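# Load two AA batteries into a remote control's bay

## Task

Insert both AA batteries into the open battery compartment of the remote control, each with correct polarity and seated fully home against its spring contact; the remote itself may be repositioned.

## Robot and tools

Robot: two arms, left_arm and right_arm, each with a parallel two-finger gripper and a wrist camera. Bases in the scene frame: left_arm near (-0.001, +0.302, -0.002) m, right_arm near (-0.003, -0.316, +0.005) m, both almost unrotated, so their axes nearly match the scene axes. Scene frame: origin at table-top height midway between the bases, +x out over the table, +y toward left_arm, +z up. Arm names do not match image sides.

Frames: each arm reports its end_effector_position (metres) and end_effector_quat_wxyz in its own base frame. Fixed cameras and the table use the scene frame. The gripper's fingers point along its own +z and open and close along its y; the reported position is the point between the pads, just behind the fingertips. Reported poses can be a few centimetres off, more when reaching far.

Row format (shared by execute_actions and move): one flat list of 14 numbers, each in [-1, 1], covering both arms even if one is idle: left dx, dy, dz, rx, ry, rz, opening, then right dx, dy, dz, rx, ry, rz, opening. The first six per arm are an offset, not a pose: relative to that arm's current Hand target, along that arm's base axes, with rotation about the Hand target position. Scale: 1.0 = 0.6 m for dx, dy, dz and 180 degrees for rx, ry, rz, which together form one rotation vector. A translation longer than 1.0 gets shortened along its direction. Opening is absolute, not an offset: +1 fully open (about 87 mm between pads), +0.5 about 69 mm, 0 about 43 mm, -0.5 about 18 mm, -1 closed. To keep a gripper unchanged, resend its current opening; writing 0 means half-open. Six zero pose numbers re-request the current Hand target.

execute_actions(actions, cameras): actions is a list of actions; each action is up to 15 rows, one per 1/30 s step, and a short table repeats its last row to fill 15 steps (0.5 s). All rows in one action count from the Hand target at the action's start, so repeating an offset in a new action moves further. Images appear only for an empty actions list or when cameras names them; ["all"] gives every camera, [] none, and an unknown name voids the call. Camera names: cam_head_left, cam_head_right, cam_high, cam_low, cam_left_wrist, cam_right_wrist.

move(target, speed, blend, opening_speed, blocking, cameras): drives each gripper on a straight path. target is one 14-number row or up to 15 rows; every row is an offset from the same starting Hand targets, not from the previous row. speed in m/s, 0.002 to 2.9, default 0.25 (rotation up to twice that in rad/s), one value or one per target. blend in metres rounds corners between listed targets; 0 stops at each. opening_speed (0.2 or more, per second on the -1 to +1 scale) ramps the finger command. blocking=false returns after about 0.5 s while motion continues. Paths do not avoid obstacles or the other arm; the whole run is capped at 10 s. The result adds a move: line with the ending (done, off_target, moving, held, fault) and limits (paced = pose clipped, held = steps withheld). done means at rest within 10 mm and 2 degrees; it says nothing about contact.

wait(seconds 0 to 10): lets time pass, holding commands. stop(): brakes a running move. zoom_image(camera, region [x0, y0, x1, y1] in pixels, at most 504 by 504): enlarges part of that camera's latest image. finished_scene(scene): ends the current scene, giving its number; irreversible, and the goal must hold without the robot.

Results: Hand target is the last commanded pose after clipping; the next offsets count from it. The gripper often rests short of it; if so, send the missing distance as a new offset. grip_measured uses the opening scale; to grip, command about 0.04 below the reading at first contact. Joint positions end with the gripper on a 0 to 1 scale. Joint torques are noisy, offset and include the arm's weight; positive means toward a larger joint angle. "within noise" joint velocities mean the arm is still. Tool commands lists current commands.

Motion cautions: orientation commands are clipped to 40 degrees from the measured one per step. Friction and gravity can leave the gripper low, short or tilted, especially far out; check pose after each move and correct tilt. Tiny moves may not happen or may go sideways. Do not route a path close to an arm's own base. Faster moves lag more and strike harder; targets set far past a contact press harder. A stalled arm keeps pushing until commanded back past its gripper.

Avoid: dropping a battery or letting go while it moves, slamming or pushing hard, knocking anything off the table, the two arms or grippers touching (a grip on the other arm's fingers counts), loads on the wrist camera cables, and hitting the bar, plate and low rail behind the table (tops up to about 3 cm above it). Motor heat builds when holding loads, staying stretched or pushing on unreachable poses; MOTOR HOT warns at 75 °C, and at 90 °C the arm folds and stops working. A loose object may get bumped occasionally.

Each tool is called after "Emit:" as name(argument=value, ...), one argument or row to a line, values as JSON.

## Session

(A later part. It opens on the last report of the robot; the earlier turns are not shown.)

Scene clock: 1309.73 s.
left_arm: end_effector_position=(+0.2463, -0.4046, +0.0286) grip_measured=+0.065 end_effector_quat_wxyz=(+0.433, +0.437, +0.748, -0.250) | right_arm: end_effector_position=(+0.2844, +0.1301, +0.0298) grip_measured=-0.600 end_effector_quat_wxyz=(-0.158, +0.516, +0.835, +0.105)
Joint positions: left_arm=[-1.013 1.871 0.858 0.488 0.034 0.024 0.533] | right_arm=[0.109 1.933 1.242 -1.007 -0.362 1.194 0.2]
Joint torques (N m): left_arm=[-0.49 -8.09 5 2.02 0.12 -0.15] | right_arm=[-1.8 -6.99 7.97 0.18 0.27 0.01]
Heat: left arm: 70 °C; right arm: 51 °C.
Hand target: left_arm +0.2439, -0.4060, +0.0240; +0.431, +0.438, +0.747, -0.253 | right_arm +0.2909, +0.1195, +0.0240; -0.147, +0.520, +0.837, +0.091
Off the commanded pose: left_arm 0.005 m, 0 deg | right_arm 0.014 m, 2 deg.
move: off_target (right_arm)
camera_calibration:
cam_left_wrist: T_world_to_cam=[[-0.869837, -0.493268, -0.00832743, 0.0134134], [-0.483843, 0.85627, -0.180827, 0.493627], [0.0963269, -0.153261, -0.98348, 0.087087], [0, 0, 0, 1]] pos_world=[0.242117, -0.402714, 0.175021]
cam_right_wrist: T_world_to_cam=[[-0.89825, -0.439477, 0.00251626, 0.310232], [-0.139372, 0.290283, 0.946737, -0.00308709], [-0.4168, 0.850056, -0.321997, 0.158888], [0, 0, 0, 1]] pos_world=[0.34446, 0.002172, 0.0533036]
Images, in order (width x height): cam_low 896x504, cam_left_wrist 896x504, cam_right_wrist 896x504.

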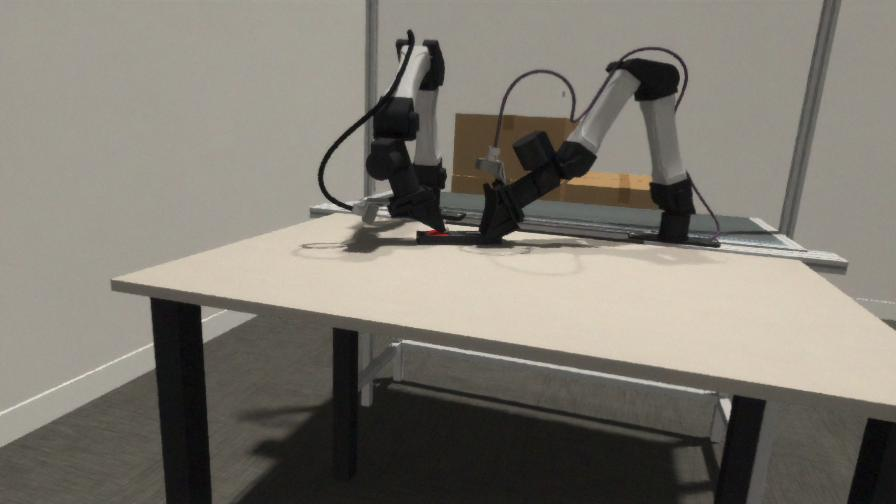

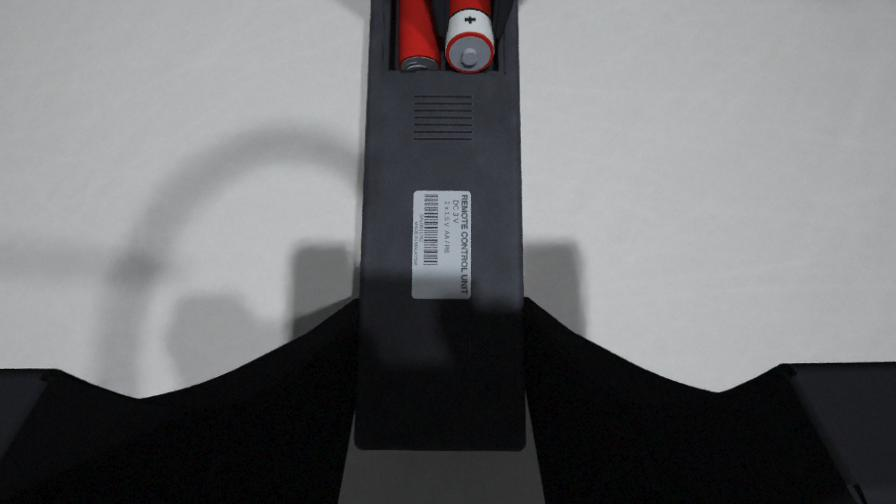

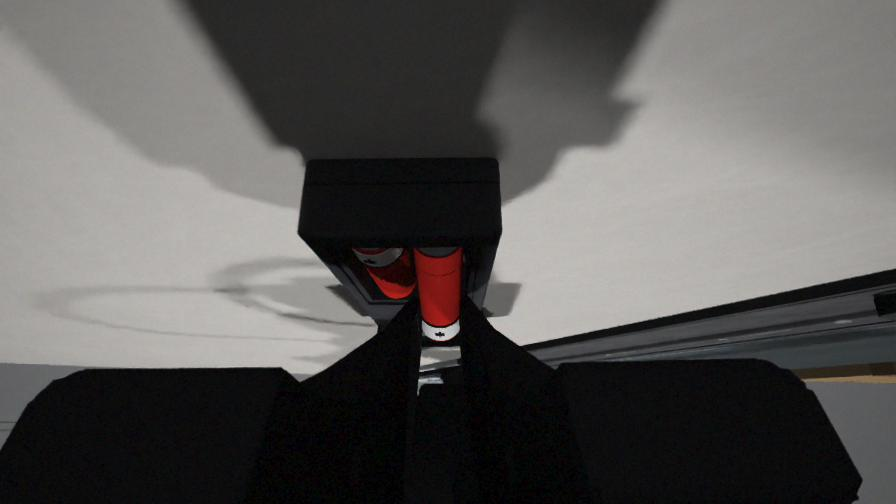

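Emit:
move(
  target=[0,0,0,0,0,0,0.0,0.0043,-0.009,-0.002,-0.02,-0.0096,0,-0.7],
  speed=0.05,
  cameras=["cam_low", "cam_left_wrist"],
)

Emit:
zoom_image(
  camera="cam_low",
  region=[395, 195, 475, 250],
)

Emit:
zoom_image(
  camera="cam_left_wrist",
  region=[350, 0, 550, 100],
)

Scene clock: 1320.77 s.
left_arm: end_effector_position=(+0.2460, -0.4052, +0.0290) grip_measured=+0.065 end_effector_quat_wxyz=(+0.433, +0.437, +0.747, -0.252) | right_arm: end_effector_position=(+0.2840, +0.1285, +0.0288) grip_measured=-0.600 end_effector_quat_wxyz=(-0.156, +0.516, +0.836, +0.100)
Joint positions: left_arm=[-1.013 1.871 0.858 0.491 0.038 0.024 0.533] | right_arm=[0.109 1.933 1.242 -1.008 -0.351 1.193 0.2]
Joint torques (N m): left_arm=[-0.31 -7.92 4.9 2.02 0.12 -0.12] | right_arm=[-0.65 -9.03 7.46 0.34 0.85 0.24]
Heat: left arm: 72 °C; right arm: 51 °C.
Hand target: left_arm +0.2439, -0.4060, +0.0240; +0.431, +0.438, +0.747, -0.253 | right_arm +0.2934, +0.1141, +0.0228; -0.118, +0.523, +0.841, +0.073
Off the commanded pose: left_arm 0.005 m, 0 deg | right_arm 0.018 m, 5 deg.
move: off_target (right_arm)
camera_calibration:
cam_left_wrist: T_world_to_cam=[[-0.871294, -0.490716, -0.006691, 0.0141472], [-0.481357, 0.857174, -0.183162, 0.493918], [0.0956159, -0.156367, -0.98306, 0.0864259], [0, 0, 0, 1]] pos_world=[0.241814, -0.402917, 0.175524]
Images, in order (width x height): cam_low 896x504, cam_left_wrist 896x504.

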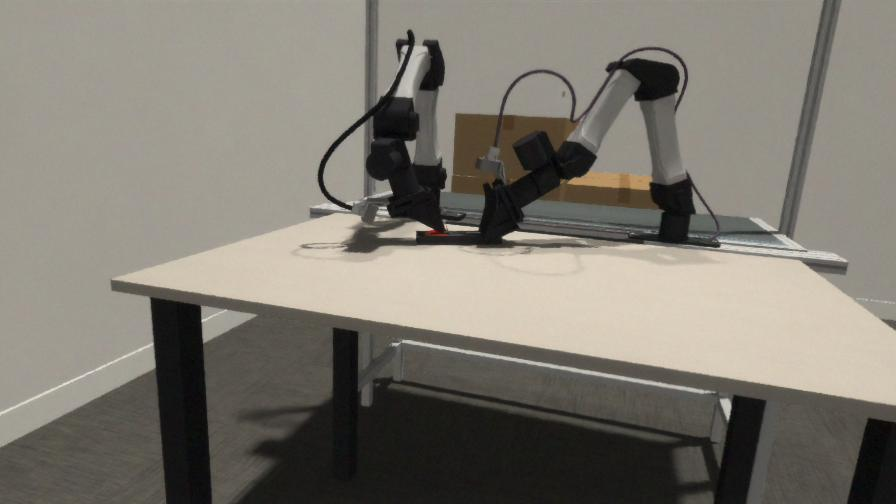

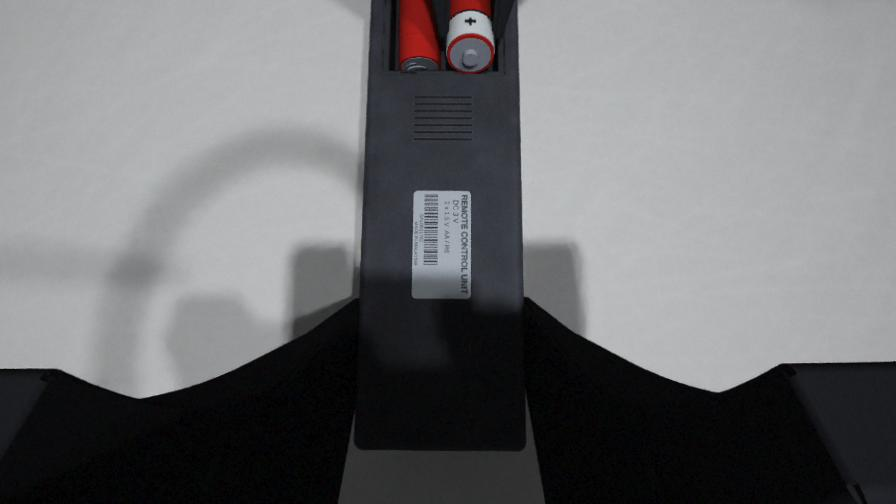

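Scaled by 6.300.

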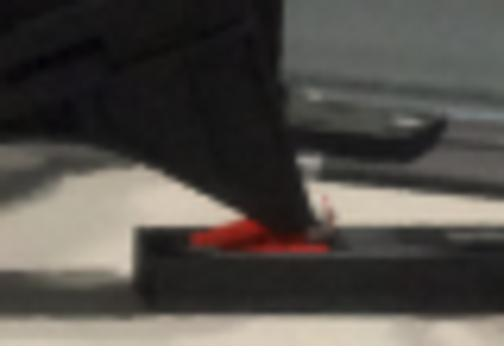

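Scaled by 2.520.

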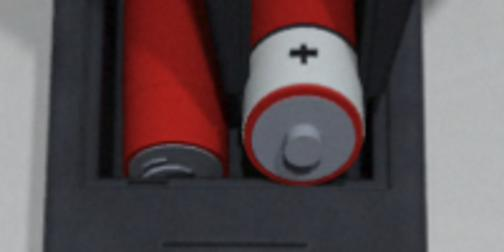

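Emit:
move(
  target=[0,0,0,0,0,0,0.0,0.0022,-0.0045,-0.025,0.0,0.0,0,-0.7],
  speed=0.05,
  cameras=["cam_low", "cam_left_wrist", "cam_right_wrist"],
)

Emit:
zoom_image(
  camera="cam_low",
  region=[395, 195, 475, 250],
)

Emit:
zoom_image(
  camera="cam_left_wrist",
  region=[350, 0, 550, 100],
)

Scene clock: 1325.27 s.
left_arm: end_effector_position=(+0.2461, -0.4057, +0.0285) grip_measured=+0.065 end_effector_quat_wxyz=(+0.433, +0.437, +0.747, -0.252) | right_arm: end_effector_position=(+0.2844, +0.1281, +0.0285) grip_measured=-0.600 end_effector_quat_wxyz=(-0.154, +0.516, +0.837, +0.100)
Joint positions: left_arm=[-1.013 1.874 0.858 0.495 0.038 0.024 0.533] | right_arm=[0.109 1.933 1.242 -1.007 -0.348 1.193 0.2]
Joint torques (N m): left_arm=[-0.16 -8.32 4.92 1.98 0.05 -0.15] | right_arm=[-1.39 -6.56 5.22 0.82 0.84 0.14]
Heat: left arm: 72 °C; right arm: 52 °C.
Hand target: left_arm +0.2440, -0.4061, +0.0241; +0.431, +0.438, +0.747, -0.253 | right_arm +0.2948, +0.1114, +0.0078; -0.118, +0.523, +0.841, +0.073
Off the commanded pose: left_arm 0.005 m, 0 deg | right_arm 0.029 m, 5 deg.
move: off_target (right_arm)
camera_calibration:
cam_left_wrist: T_world_to_cam=[[-0.871604, -0.490169, -0.00638589, 0.0143248], [-0.480756, 0.857267, -0.184301, 0.494206], [0.0958129, -0.157567, -0.982849, 0.0852124], [0, 0, 0, 1]] pos_world=[0.241913, -0.403218, 0.174925]
cam_right_wrist: T_world_to_cam=[[-0.897245, -0.441481, 0.00675389, 0.309214], [-0.141662, 0.302327, 0.942619, -0.002033], [-0.41819, 0.844804, -0.333803, 0.161672], [0, 0, 0, 1]] pos_world=[0.344762, 0.000545801, 0.0537944]
Images, in order (width x height): cam_low 896x504, cam_left_wrist 896x504, cam_right_wrist 896x504.

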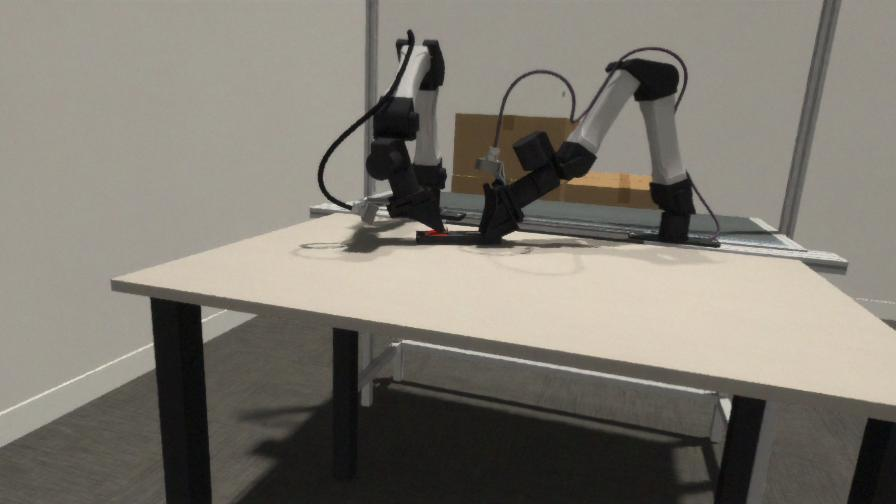

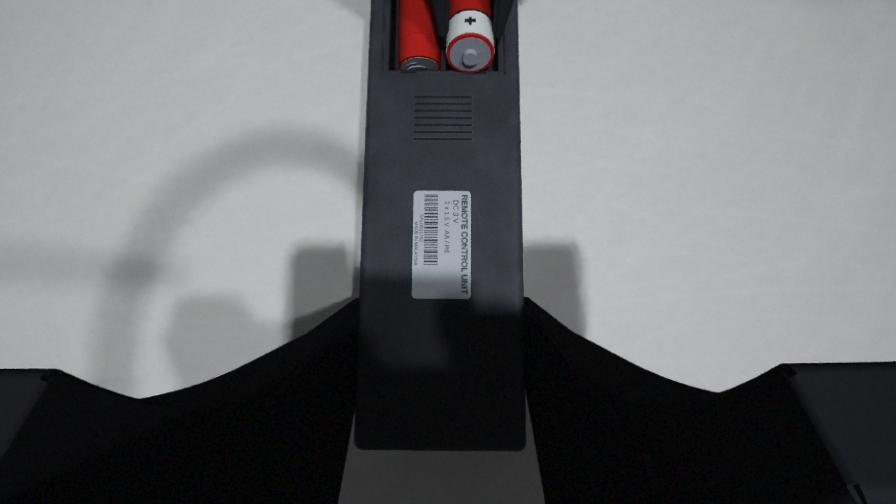

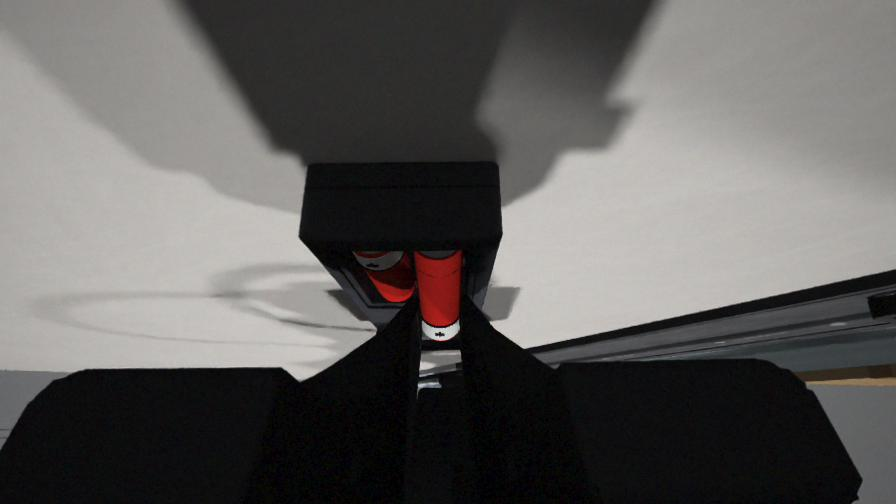

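Scaled by 6.300.

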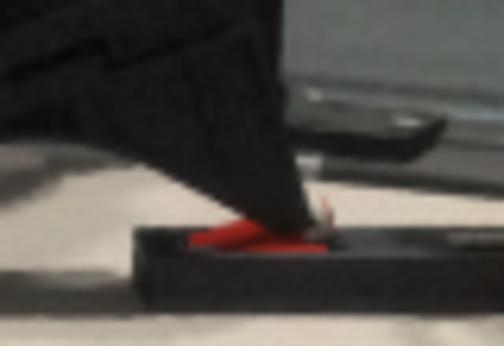

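Scaled by 2.520.

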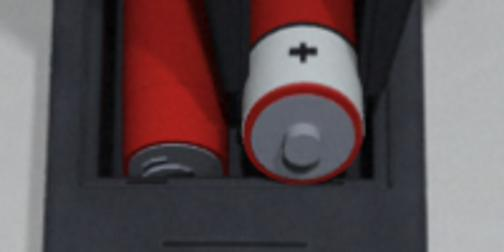

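Emit:
move(
  target=[
    [0,0,0,0,0,0,0.0,-0.013,0.021,0.0245,0.0,0.0,0,-0.7],
    [0,0,0,0,0,0,0.0,-0.013,0.021,0.0245,0.0,0.0,0,-0.5],
  ],
  speed=0.05,
  opening_speed=0.5,
  cameras=["cam_low", "cam_left_wrist", "cam_right_wrist"],
)

Emit:
zoom_image(
  camera="cam_low",
  region=[395, 195, 475, 250],
)

Emit:
zoom_image(
  camera="cam_left_wrist",
  region=[350, 0, 550, 100],
)

Scene clock: 1330.43 s.
left_arm: end_effector_position=(+0.2461, -0.4055, +0.0277) grip_measured=+0.065 end_effector_quat_wxyz=(+0.433, +0.439, +0.747, -0.251) | right_arm: end_effector_position=(+0.2855, +0.1284, +0.0269) grip_measured=-0.500 end_effector_quat_wxyz=(-0.138, +0.521, +0.838, +0.084)
Joint positions: left_arm=[-1.013 1.876 0.858 0.494 0.038 0.027 0.533] | right_arm=[0.13 1.923 1.242 -1 -0.306 1.225 0.25]
Joint torques (N m): left_arm=[-0.05 -8.34 4.75 2.01 0.04 -0.1] | right_arm=[0.49 -9.76 4.79 0.49 0.36 0.23]
Heat: left arm: 73 °C; right arm: 52 °C.
Hand target: left_arm +0.2440, -0.4060, +0.0240; +0.431, +0.438, +0.747, -0.253 | right_arm +0.2870, +0.1240, +0.0225; -0.118, +0.523, +0.841, +0.073
Off the commanded pose: left_arm 0.004 m, 0 deg | right_arm 0.006 m, 3 deg.
move: off_target (right_arm); target 2's new opening was sent with right_arm's hand 0.009 m and 4 deg from that target
camera_calibration:
cam_left_wrist: T_world_to_cam=[[-0.872156, -0.489158, -0.00823031, 0.0150444], [-0.479654, 0.85828, -0.18245, 0.493916], [0.0963107, -0.155177, -0.983181, 0.0853197], [0, 0, 0, 1]] pos_world=[0.241812, -0.403319, 0.174123]
cam_right_wrist: T_world_to_cam=[[-0.899335, -0.436938, 0.016767, 0.310093], [-0.150229, 0.344769, 0.926588, -0.00298588], [-0.410642, 0.830795, -0.375703, 0.162075], [0, 0, 0, 1]] pos_world=[0.344984, 0.00186933, 0.0584596]
Images, in order (width x height): cam_low 896x504, cam_left_wrist 896x504, cam_right_wrist 896x504.

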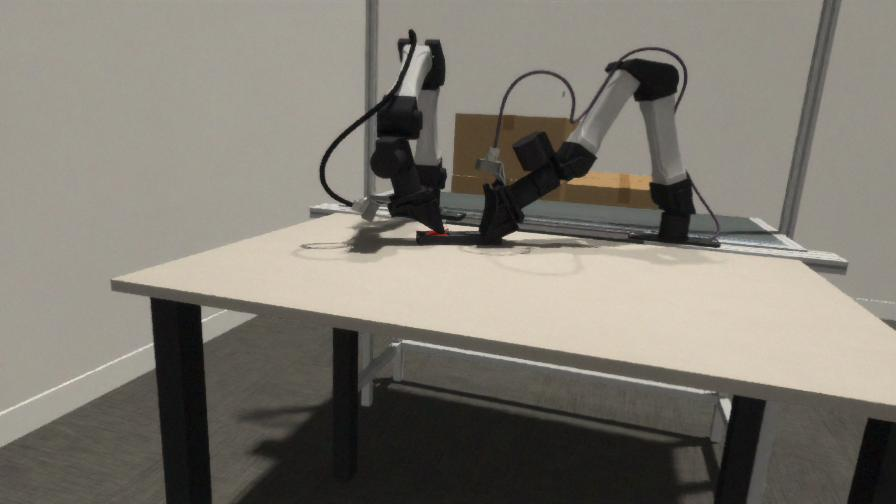

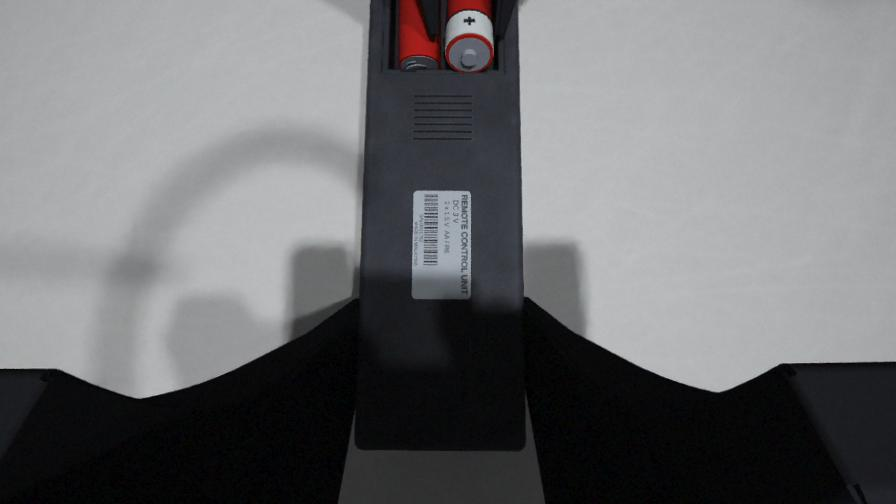

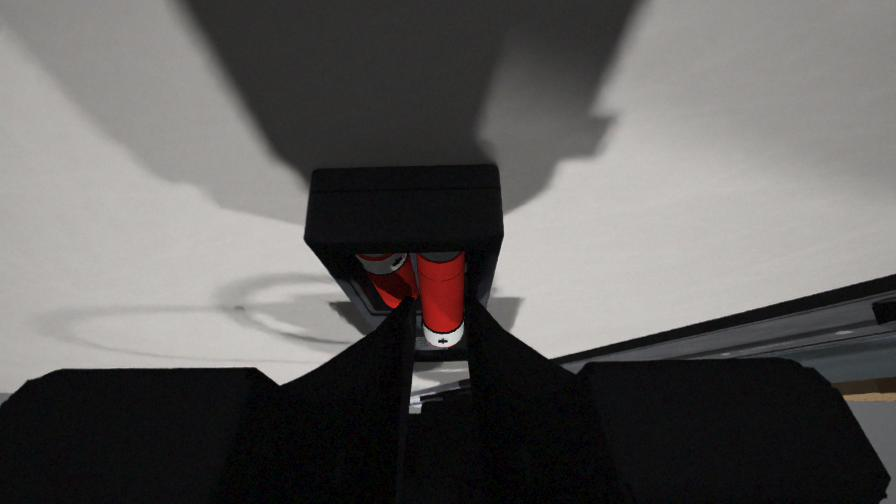

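Scaled by 6.300.

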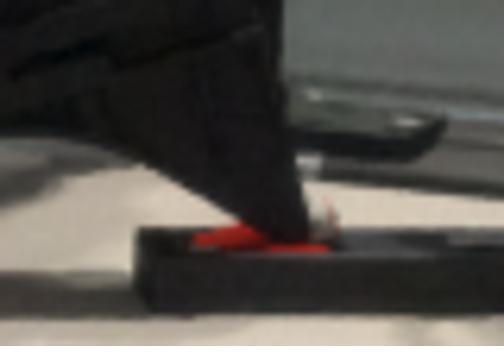

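Scaled by 2.520.

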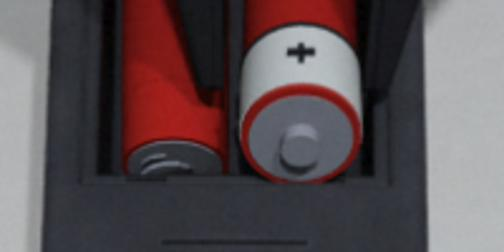

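Emit:
move(
  target=[0,0,0,0,0,0,0.0,0.0,0.004,0.1,0.0,0.0,0,-0.5],
  speed=0.08,
  cameras=["cam_low", "cam_left_wrist", "cam_right_wrist"],
)

Emit:
zoom_image(
  camera="cam_low",
  region=[395, 195, 475, 250],
)

Emit:
zoom_image(
  camera="cam_left_wrist",
  region=[350, 0, 550, 100],
)

Scene clock: 1339.30 s.
left_arm: end_effector_position=(+0.2460, -0.4055, +0.0277) grip_measured=+0.065 end_effector_quat_wxyz=(+0.432, +0.439, +0.746, -0.252) | right_arm: end_effector_position=(+0.2832, +0.1256, +0.0718) grip_measured=-0.500 end_effector_quat_wxyz=(-0.133, +0.522, +0.840, +0.069)
Joint positions: left_arm=[-1.013 1.876 0.858 0.494 0.039 0.027 0.533] | right_arm=[0.137 1.861 1.357 -1.186 -0.277 1.232 0.25]
Joint torques (N m): left_arm=[-0.1 -8.49 4.97 2 0.07 -0.19] | right_arm=[0.53 -10.69 8.62 0.05 0.04 0.26]
Heat: left arm: 74 °C; right arm: 52 °C.
Hand target: left_arm +0.2440, -0.4060, +0.0240; +0.431, +0.438, +0.747, -0.253 | right_arm +0.2869, +0.1264, +0.0825; -0.118, +0.523, +0.841, +0.073
Off the commanded pose: left_arm 0.004 m, 0 deg | right_arm 0.011 m, 2 deg.
move: off_target (right_arm)
camera_calibration:
cam_left_wrist: T_world_to_cam=[[-0.872478, -0.48859, -0.00789431, 0.0151566], [-0.479149, 0.858567, -0.182426, 0.493962], [0.0959093, -0.15538, -0.983188, 0.0854282], [0, 0, 0, 1]] pos_world=[0.241712, -0.40342, 0.174223]
cam_right_wrist: T_world_to_cam=[[-0.897357, -0.439838, 0.0359656, 0.304462], [-0.145967, 0.372735, 0.916385, -0.0479496], [-0.416466, 0.817075, -0.398678, 0.185269], [0, 0, 0, 1]] pos_world=[0.343371, 0.000407502, 0.106853]
Images, in order (width x height): cam_low 896x504, cam_left_wrist 896x504, cam_right_wrist 896x504.

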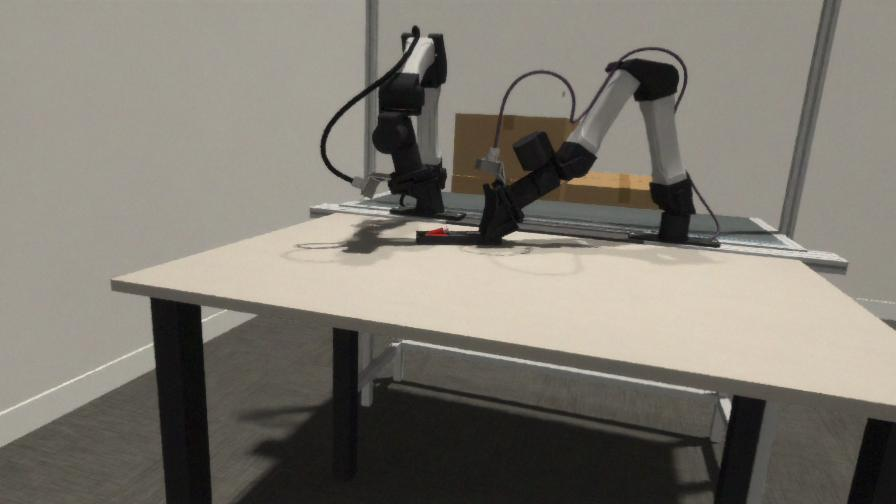

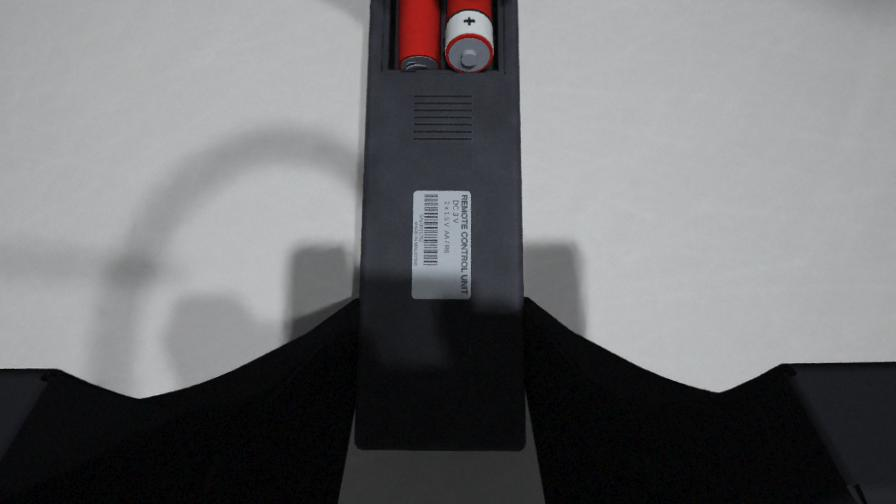

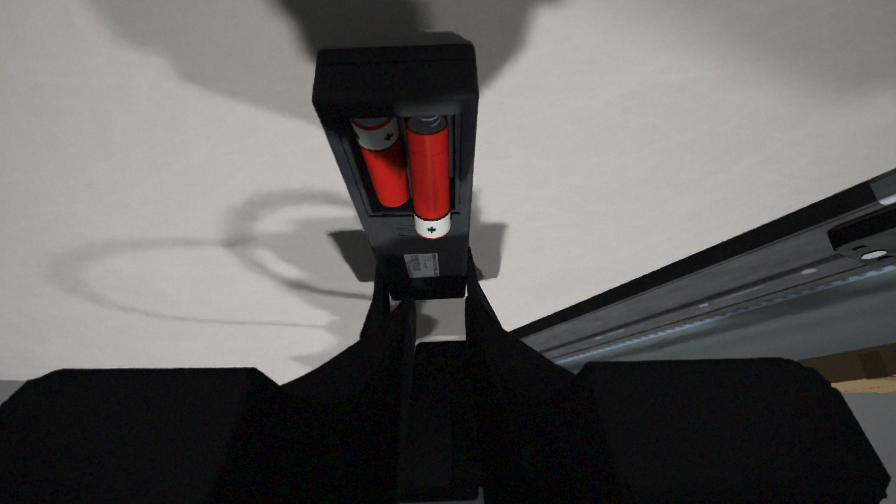

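Scaled by 6.300.

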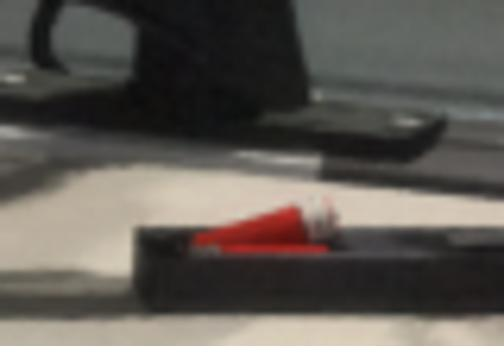

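Scaled by 2.520.

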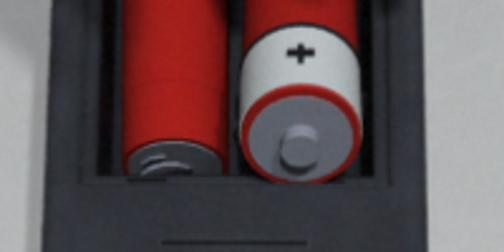

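Emit:
move(
  target=[0,0,0,0,0,0,0.0,0.0,0.0,-0.005,-0.0797,-0.0382,0,-1.0],
  speed=0.12,
  cameras=["cam_right_wrist"],
)

Emit:
zoom_image(
  camera="cam_right_wrist",
  region=[340, 130, 540, 330],
)

Scene clock: 1344.20 s.
left_arm: end_effector_position=(+0.2460, -0.4055, +0.0277) grip_measured=+0.065 end_effector_quat_wxyz=(+0.432, +0.439, +0.746, -0.252) | right_arm: end_effector_position=(+0.2850, +0.1262, +0.0742) grip_measured=-0.975 end_effector_quat_wxyz=(-0.016, +0.525, +0.851, -0.008)
Joint positions: left_arm=[-1.013 1.876 0.858 0.494 0.039 0.027 0.533] | right_arm=[0.278 1.79 1.357 -1.172 -0.013 1.383 0.012]
Joint torques (N m): left_arm=[-0.08 -8.5 4.92 1.93 0.11 -0.15] | right_arm=[0.42 -10.52 6.12 0.5 0.21 0.23]
Heat: left arm: 74 °C; right arm: 53 °C.
Hand target: left_arm +0.2440, -0.4060, +0.0240; +0.431, +0.438, +0.747, -0.253 | right_arm +0.2870, +0.1264, +0.0794; -0.001, +0.528, +0.849, -0.002
Off the commanded pose: left_arm 0.004 m, 0 deg | right_arm 0.006 m, 2 deg.
move: done
camera_calibration:
cam_right_wrist: T_world_to_cam=[[-0.897336, -0.439292, 0.0425459, 0.305719], [-0.250858, 0.586976, 0.769759, -0.036412], [-0.363122, 0.68006, -0.636915, 0.206262], [0, 0, 0, 1]] pos_world=[0.340097, 0.0154022, 0.146393]
Images, in order (width x height): cam_right_wrist 896x504.

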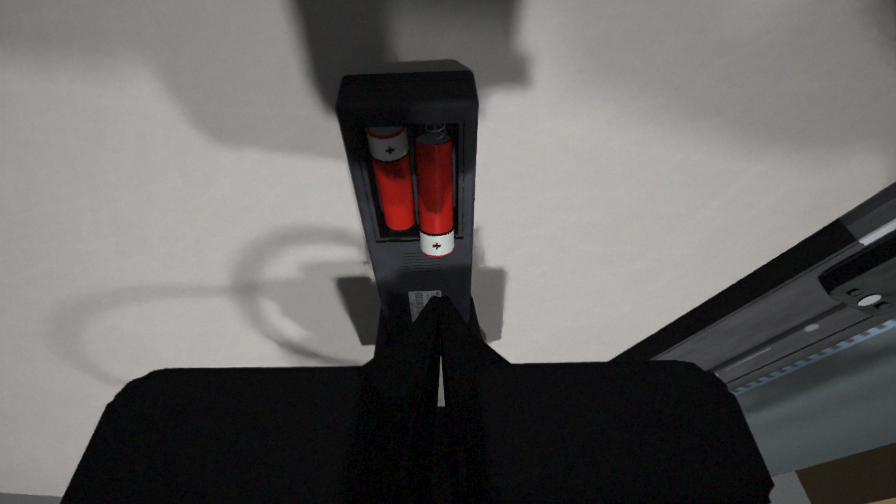

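Scaled by 2.520.

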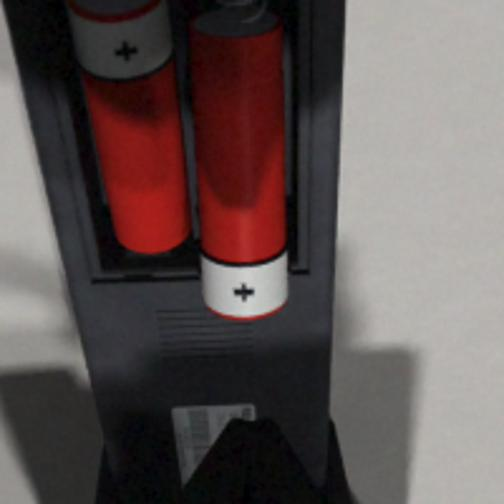

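Emit:
move(
  target=[0,0,0,0,0,0,0.0,0.0,0.0,-0.062,0,0,0,-1.0],
  speed=0.1,
  cameras=["cam_right_wrist", "cam_low"],
)

Emit:
zoom_image(
  camera="cam_right_wrist",
  region=[340, 180, 540, 380],
)

Emit:
zoom_image(
  camera="cam_low",
  region=[395, 195, 475, 250],
)

Scene clock: 1352.93 s.
left_arm: end_effector_position=(+0.2460, -0.4055, +0.0277) grip_measured=+0.065 end_effector_quat_wxyz=(+0.432, +0.439, +0.746, -0.252) | right_arm: end_effector_position=(+0.2878, +0.1269, +0.0478) grip_measured=-0.975 end_effector_quat_wxyz=(-0.003, +0.525, +0.851, +0.005)
Joint positions: left_arm=[-1.013 1.876 0.858 0.494 0.039 0.027 0.533] | right_arm=[0.278 1.79 1.251 -1.028 -0.012 1.383 0.012]
Joint torques (N m): left_arm=[-0.25 -8.39 4.93 1.99 0.06 -0.16] | right_arm=[0.43 -7.38 5.64 0.59 0.23 0.25]
Heat: left arm: 75 °C; right arm: 53 °C. Fold the left arm in close to its base, or ease its load, before you think long.
Hand target: left_arm +0.2440, -0.4060, +0.0240; +0.431, +0.438, +0.747, -0.253 | right_arm +0.2869, +0.1264, +0.0422; -0.001, +0.528, +0.849, -0.002
Off the commanded pose: left_arm 0.004 m, 0 deg | right_arm 0.006 m, 1 deg.
MOTOR HOT: joint 4 (wrist pitch) of the left arm reports 75 °C; the controller's stop level is 90 °C. To cool a motor, set the load down, stop pushing, or move to a pose that needs little force.
move: done
camera_calibration:
cam_right_wrist: T_world_to_cam=[[-0.898369, -0.439208, 0.00547168, 0.311667], [-0.278718, 0.579637, 0.765727, -0.0066156], [-0.339485, 0.68638, -0.643143, 0.182697], [0, 0, 0, 1]] pos_world=[0.340171, 0.0153221, 0.12086]
Images, in order (width x height): cam_low 896x504, cam_right_wrist 896x504.

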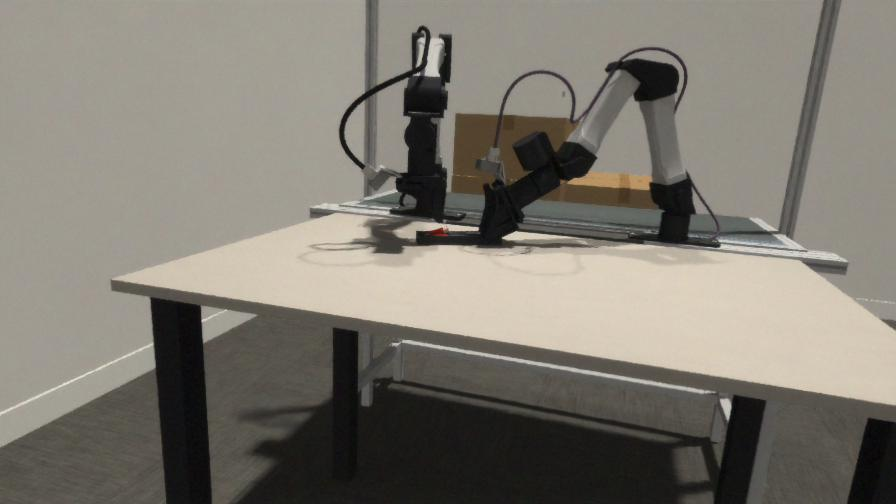

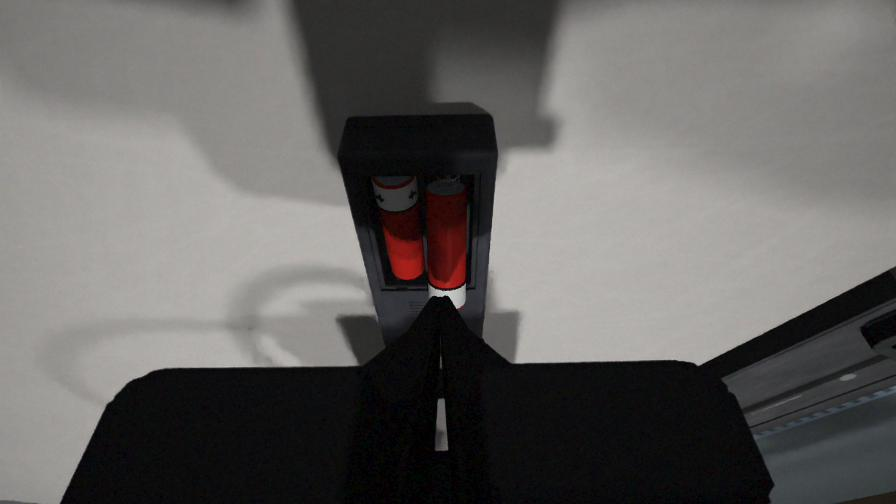

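Scaled by 2.520.

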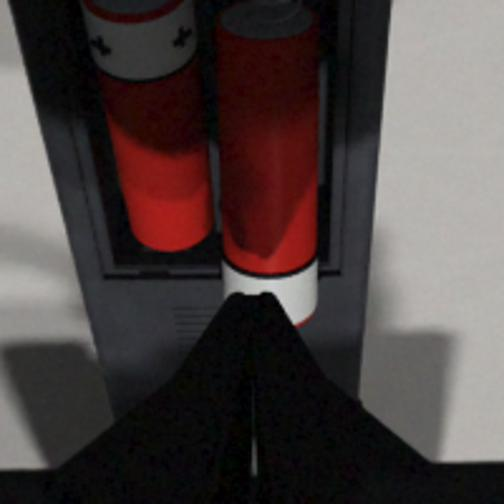

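Scaled by 6.300.

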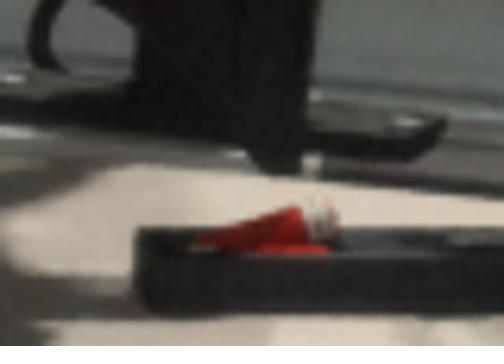

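Emit:
move(
  target=[
    [0,0,0,0,0,0,0.0,-0.0095,0.012,0.02,0,0,0,-1.0],
    [0,0,0,0,0,0,0.0,-0.0095,0.012,-0.015,0,0,0,-1.0],
  ],
  speed=0.1,
  cameras=["cam_right_wrist", "cam_low"],
)

Emit:
zoom_image(
  camera="cam_right_wrist",
  region=[340, 180, 540, 380],
)

Emit:
zoom_image(
  camera="cam_low",
  region=[395, 195, 475, 250],
)

Scene clock: 1358.83 s.
left_arm: end_effector_position=(+0.2459, -0.4054, +0.0275) grip_measured=+0.065 end_effector_quat_wxyz=(+0.432, +0.439, +0.747, -0.252) | right_arm: end_effector_position=(+0.2830, +0.1342, +0.0392) grip_measured=-0.975 end_effector_quat_wxyz=(-0.003, +0.525, +0.851, +0.006)
Joint positions: left_arm=[-1.013 1.876 0.858 0.494 0.039 0.027 0.533] | right_arm=[0.305 1.79 1.215 -0.991 -0.011 1.41 0.012]
Joint torques (N m): left_arm=[-0.05 -8.34 4.74 2.03 0.05 -0.16] | right_arm=[0.44 -7.38 5.3 0.6 0.21 0.26]
Heat: left arm: 75 °C; right arm: 52 °C. Fold the left arm in close to its base, or ease its load, before you think long.
Hand target: left_arm +0.2440, -0.4061, +0.0240; +0.431, +0.438, +0.747, -0.253 | right_arm +0.2814, +0.1336, +0.0333; -0.001, +0.528, +0.849, -0.002
Off the commanded pose: left_arm 0.004 m, 0 deg | right_arm 0.006 m, 1 deg.
MOTOR HOT: still on. Joint 4 (wrist pitch) of the left arm reports 75 °C.
move: done
camera_calibration:
cam_right_wrist: T_world_to_cam=[[-0.89839, -0.439176, 0.00438679, 0.310738], [-0.279746, 0.579899, 0.765153, -0.00534731], [-0.338581, 0.686179, -0.643833, 0.170434], [0, 0, 0, 1]] pos_world=[0.335374, 0.0226215, 0.112459]
Images, in order (width x height): cam_low 896x504, cam_right_wrist 896x504.

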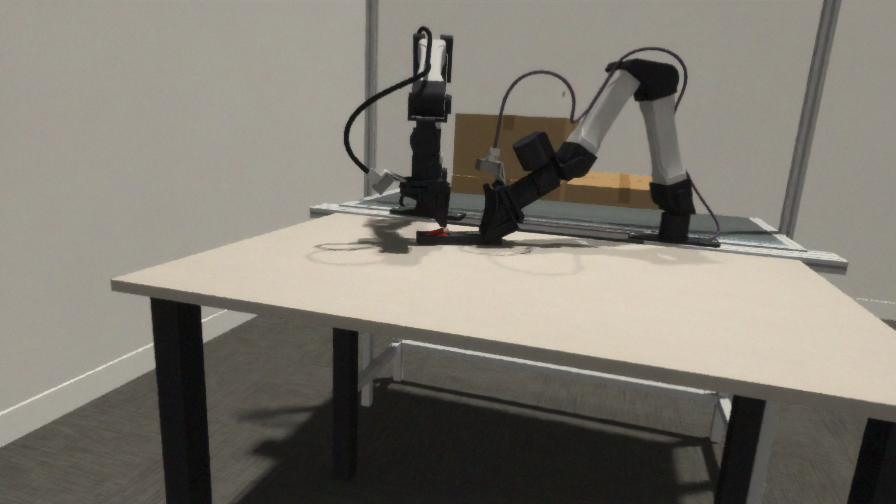

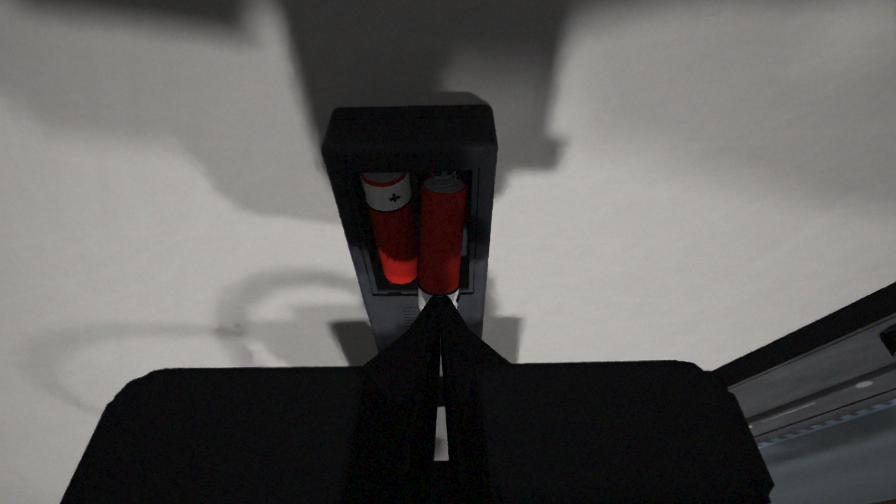

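Scaled by 2.520.

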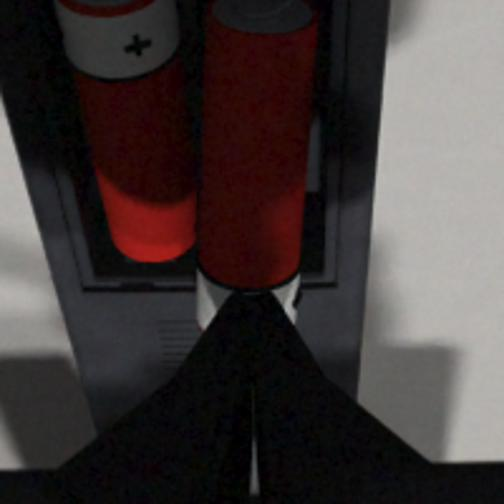

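Scaled by 6.300.

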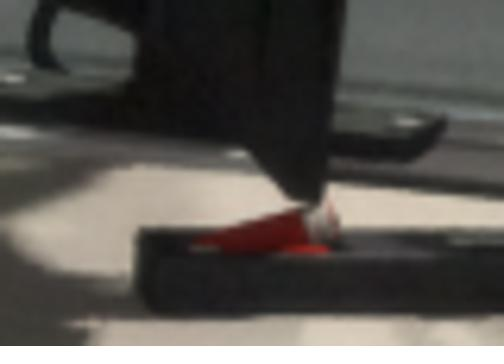

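Emit:
move(
  target=[
    [0,0,0,0,0,0,0.0,0.002,-0.0045,-0.055,0,0,0,-1.0],
  ],
  speed=0.08,
  cameras=["cam_right_wrist", "cam_low", "cam_left_wrist"],
)

Emit:
zoom_image(
  camera="cam_right_wrist",
  region=[340, 180, 540, 380],
)

Emit:
zoom_image(
  camera="cam_low",
  region=[395, 195, 475, 250],
)

Emit:
zoom_image(
  camera="cam_left_wrist",
  region=[350, 0, 550, 100],
)

Scene clock: 1363.07 s.
left_arm: end_effector_position=(+0.2453, -0.4051, +0.0269) grip_measured=+0.065 end_effector_quat_wxyz=(+0.431, +0.440, +0.747, -0.252) | right_arm: end_effector_position=(+0.2895, +0.1377, +0.0214) grip_measured=-0.976 end_effector_quat_wxyz=(+0.004, +0.527, +0.850, +0.024)
Joint positions: left_arm=[-1.013 1.876 0.858 0.491 0.042 0.028 0.533] | right_arm=[0.302 1.808 1.16 -0.881 -0.025 1.412 0.012]
Joint torques (N m): left_arm=[-0.03 -8.59 4.96 1.98 0.04 -0.15] | right_arm=[-0.12 -4.71 3.17 0.85 0.35 0.14]
Heat: left arm: 75 °C; right arm: 51 °C. Fold the left arm in close to its base, or ease its load, before you think long.
Hand target: left_arm +0.2439, -0.4060, +0.0239; +0.431, +0.438, +0.747, -0.253 | right_arm +0.2825, +0.1309, +0.0003; -0.001, +0.528, +0.849, -0.002
Off the commanded pose: left_arm 0.003 m, 0 deg | right_arm 0.023 m, 3 deg.
MOTOR HOT: still on. Joint 4 (wrist pitch) of the left arm reports 75 °C.
move: off_target (right_arm)
camera_calibration:
cam_left_wrist: T_world_to_cam=[[-0.87386, -0.486114, -0.00787993, 0.0161274], [-0.477064, 0.860489, -0.178797, 0.493267], [0.0936963, -0.152484, -0.983854, 0.086493], [0, 0, 0, 1]] pos_world=[0.241309, -0.403422, 0.173418]
cam_right_wrist: T_world_to_cam=[[-0.899951, -0.434679, -0.033805, 0.318696], [-0.300738, 0.562762, 0.769971, 0.0163085], [-0.315666, 0.703103, -0.637182, 0.149592], [0, 0, 0, 1]] pos_world=[0.338937, 0.0241745, 0.0935336]
Images, in order (width x height): cam_low 896x504, cam_left_wrist 896x504, cam_right_wrist 896x504.

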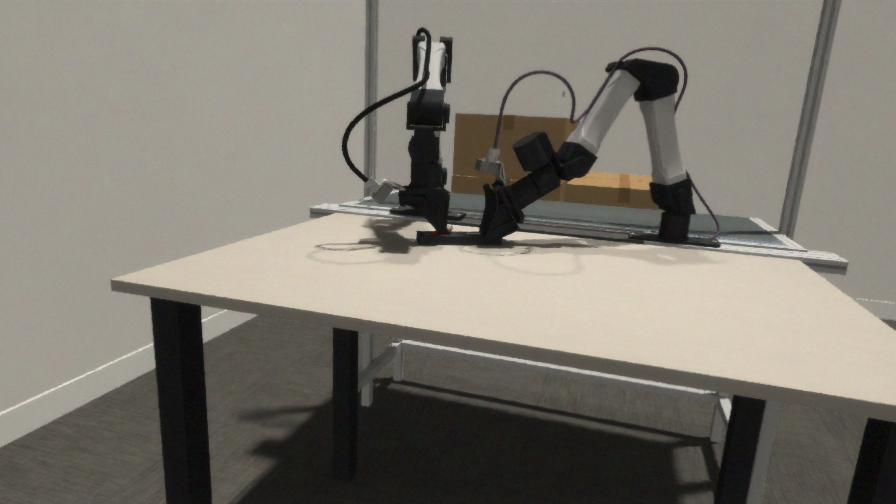

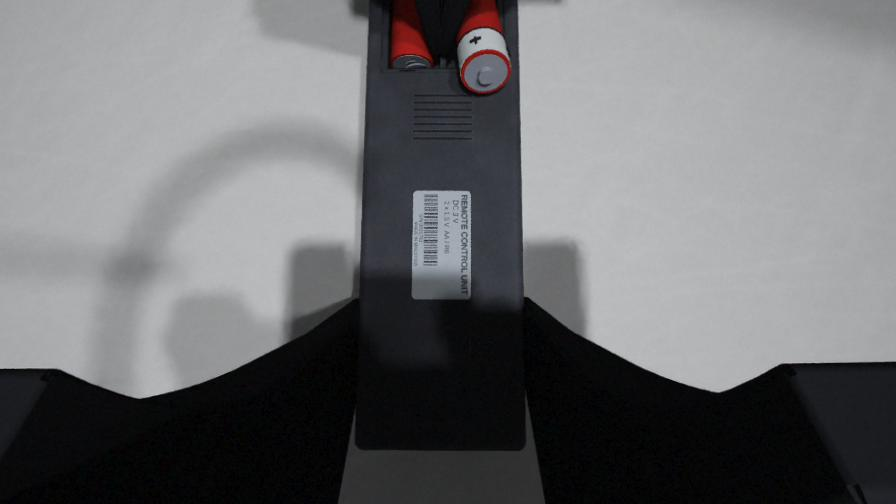

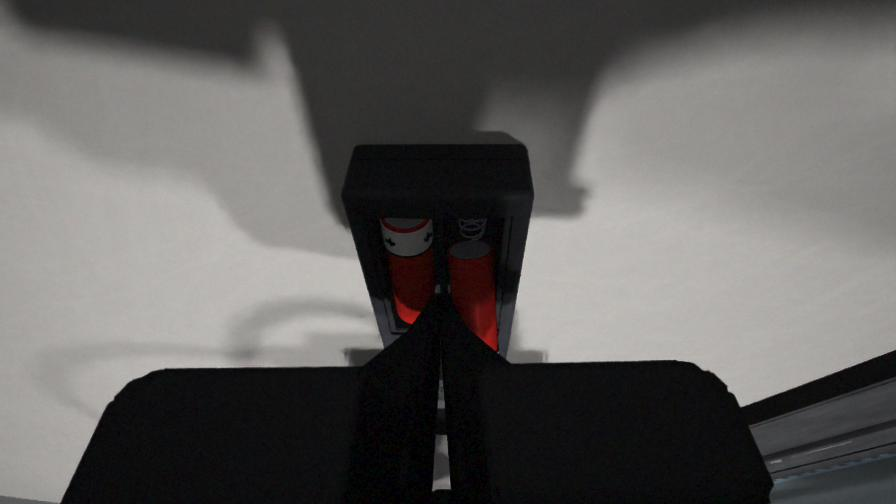

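Scaled by 2.520.

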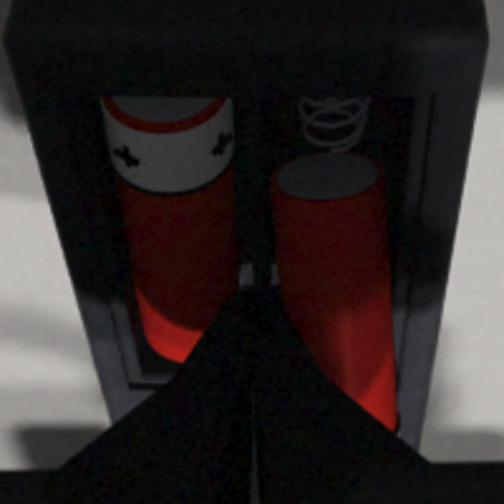

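Scaled by 6.300.

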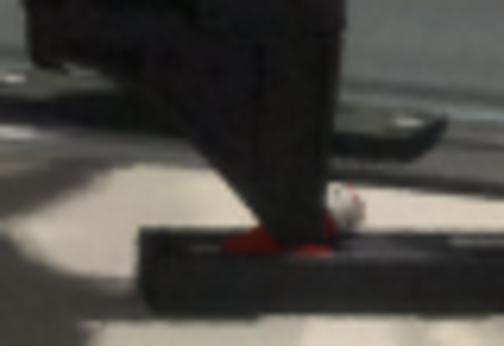

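Scaled by 2.520.

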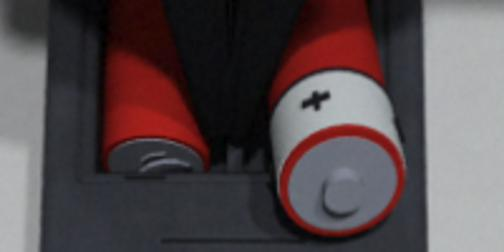

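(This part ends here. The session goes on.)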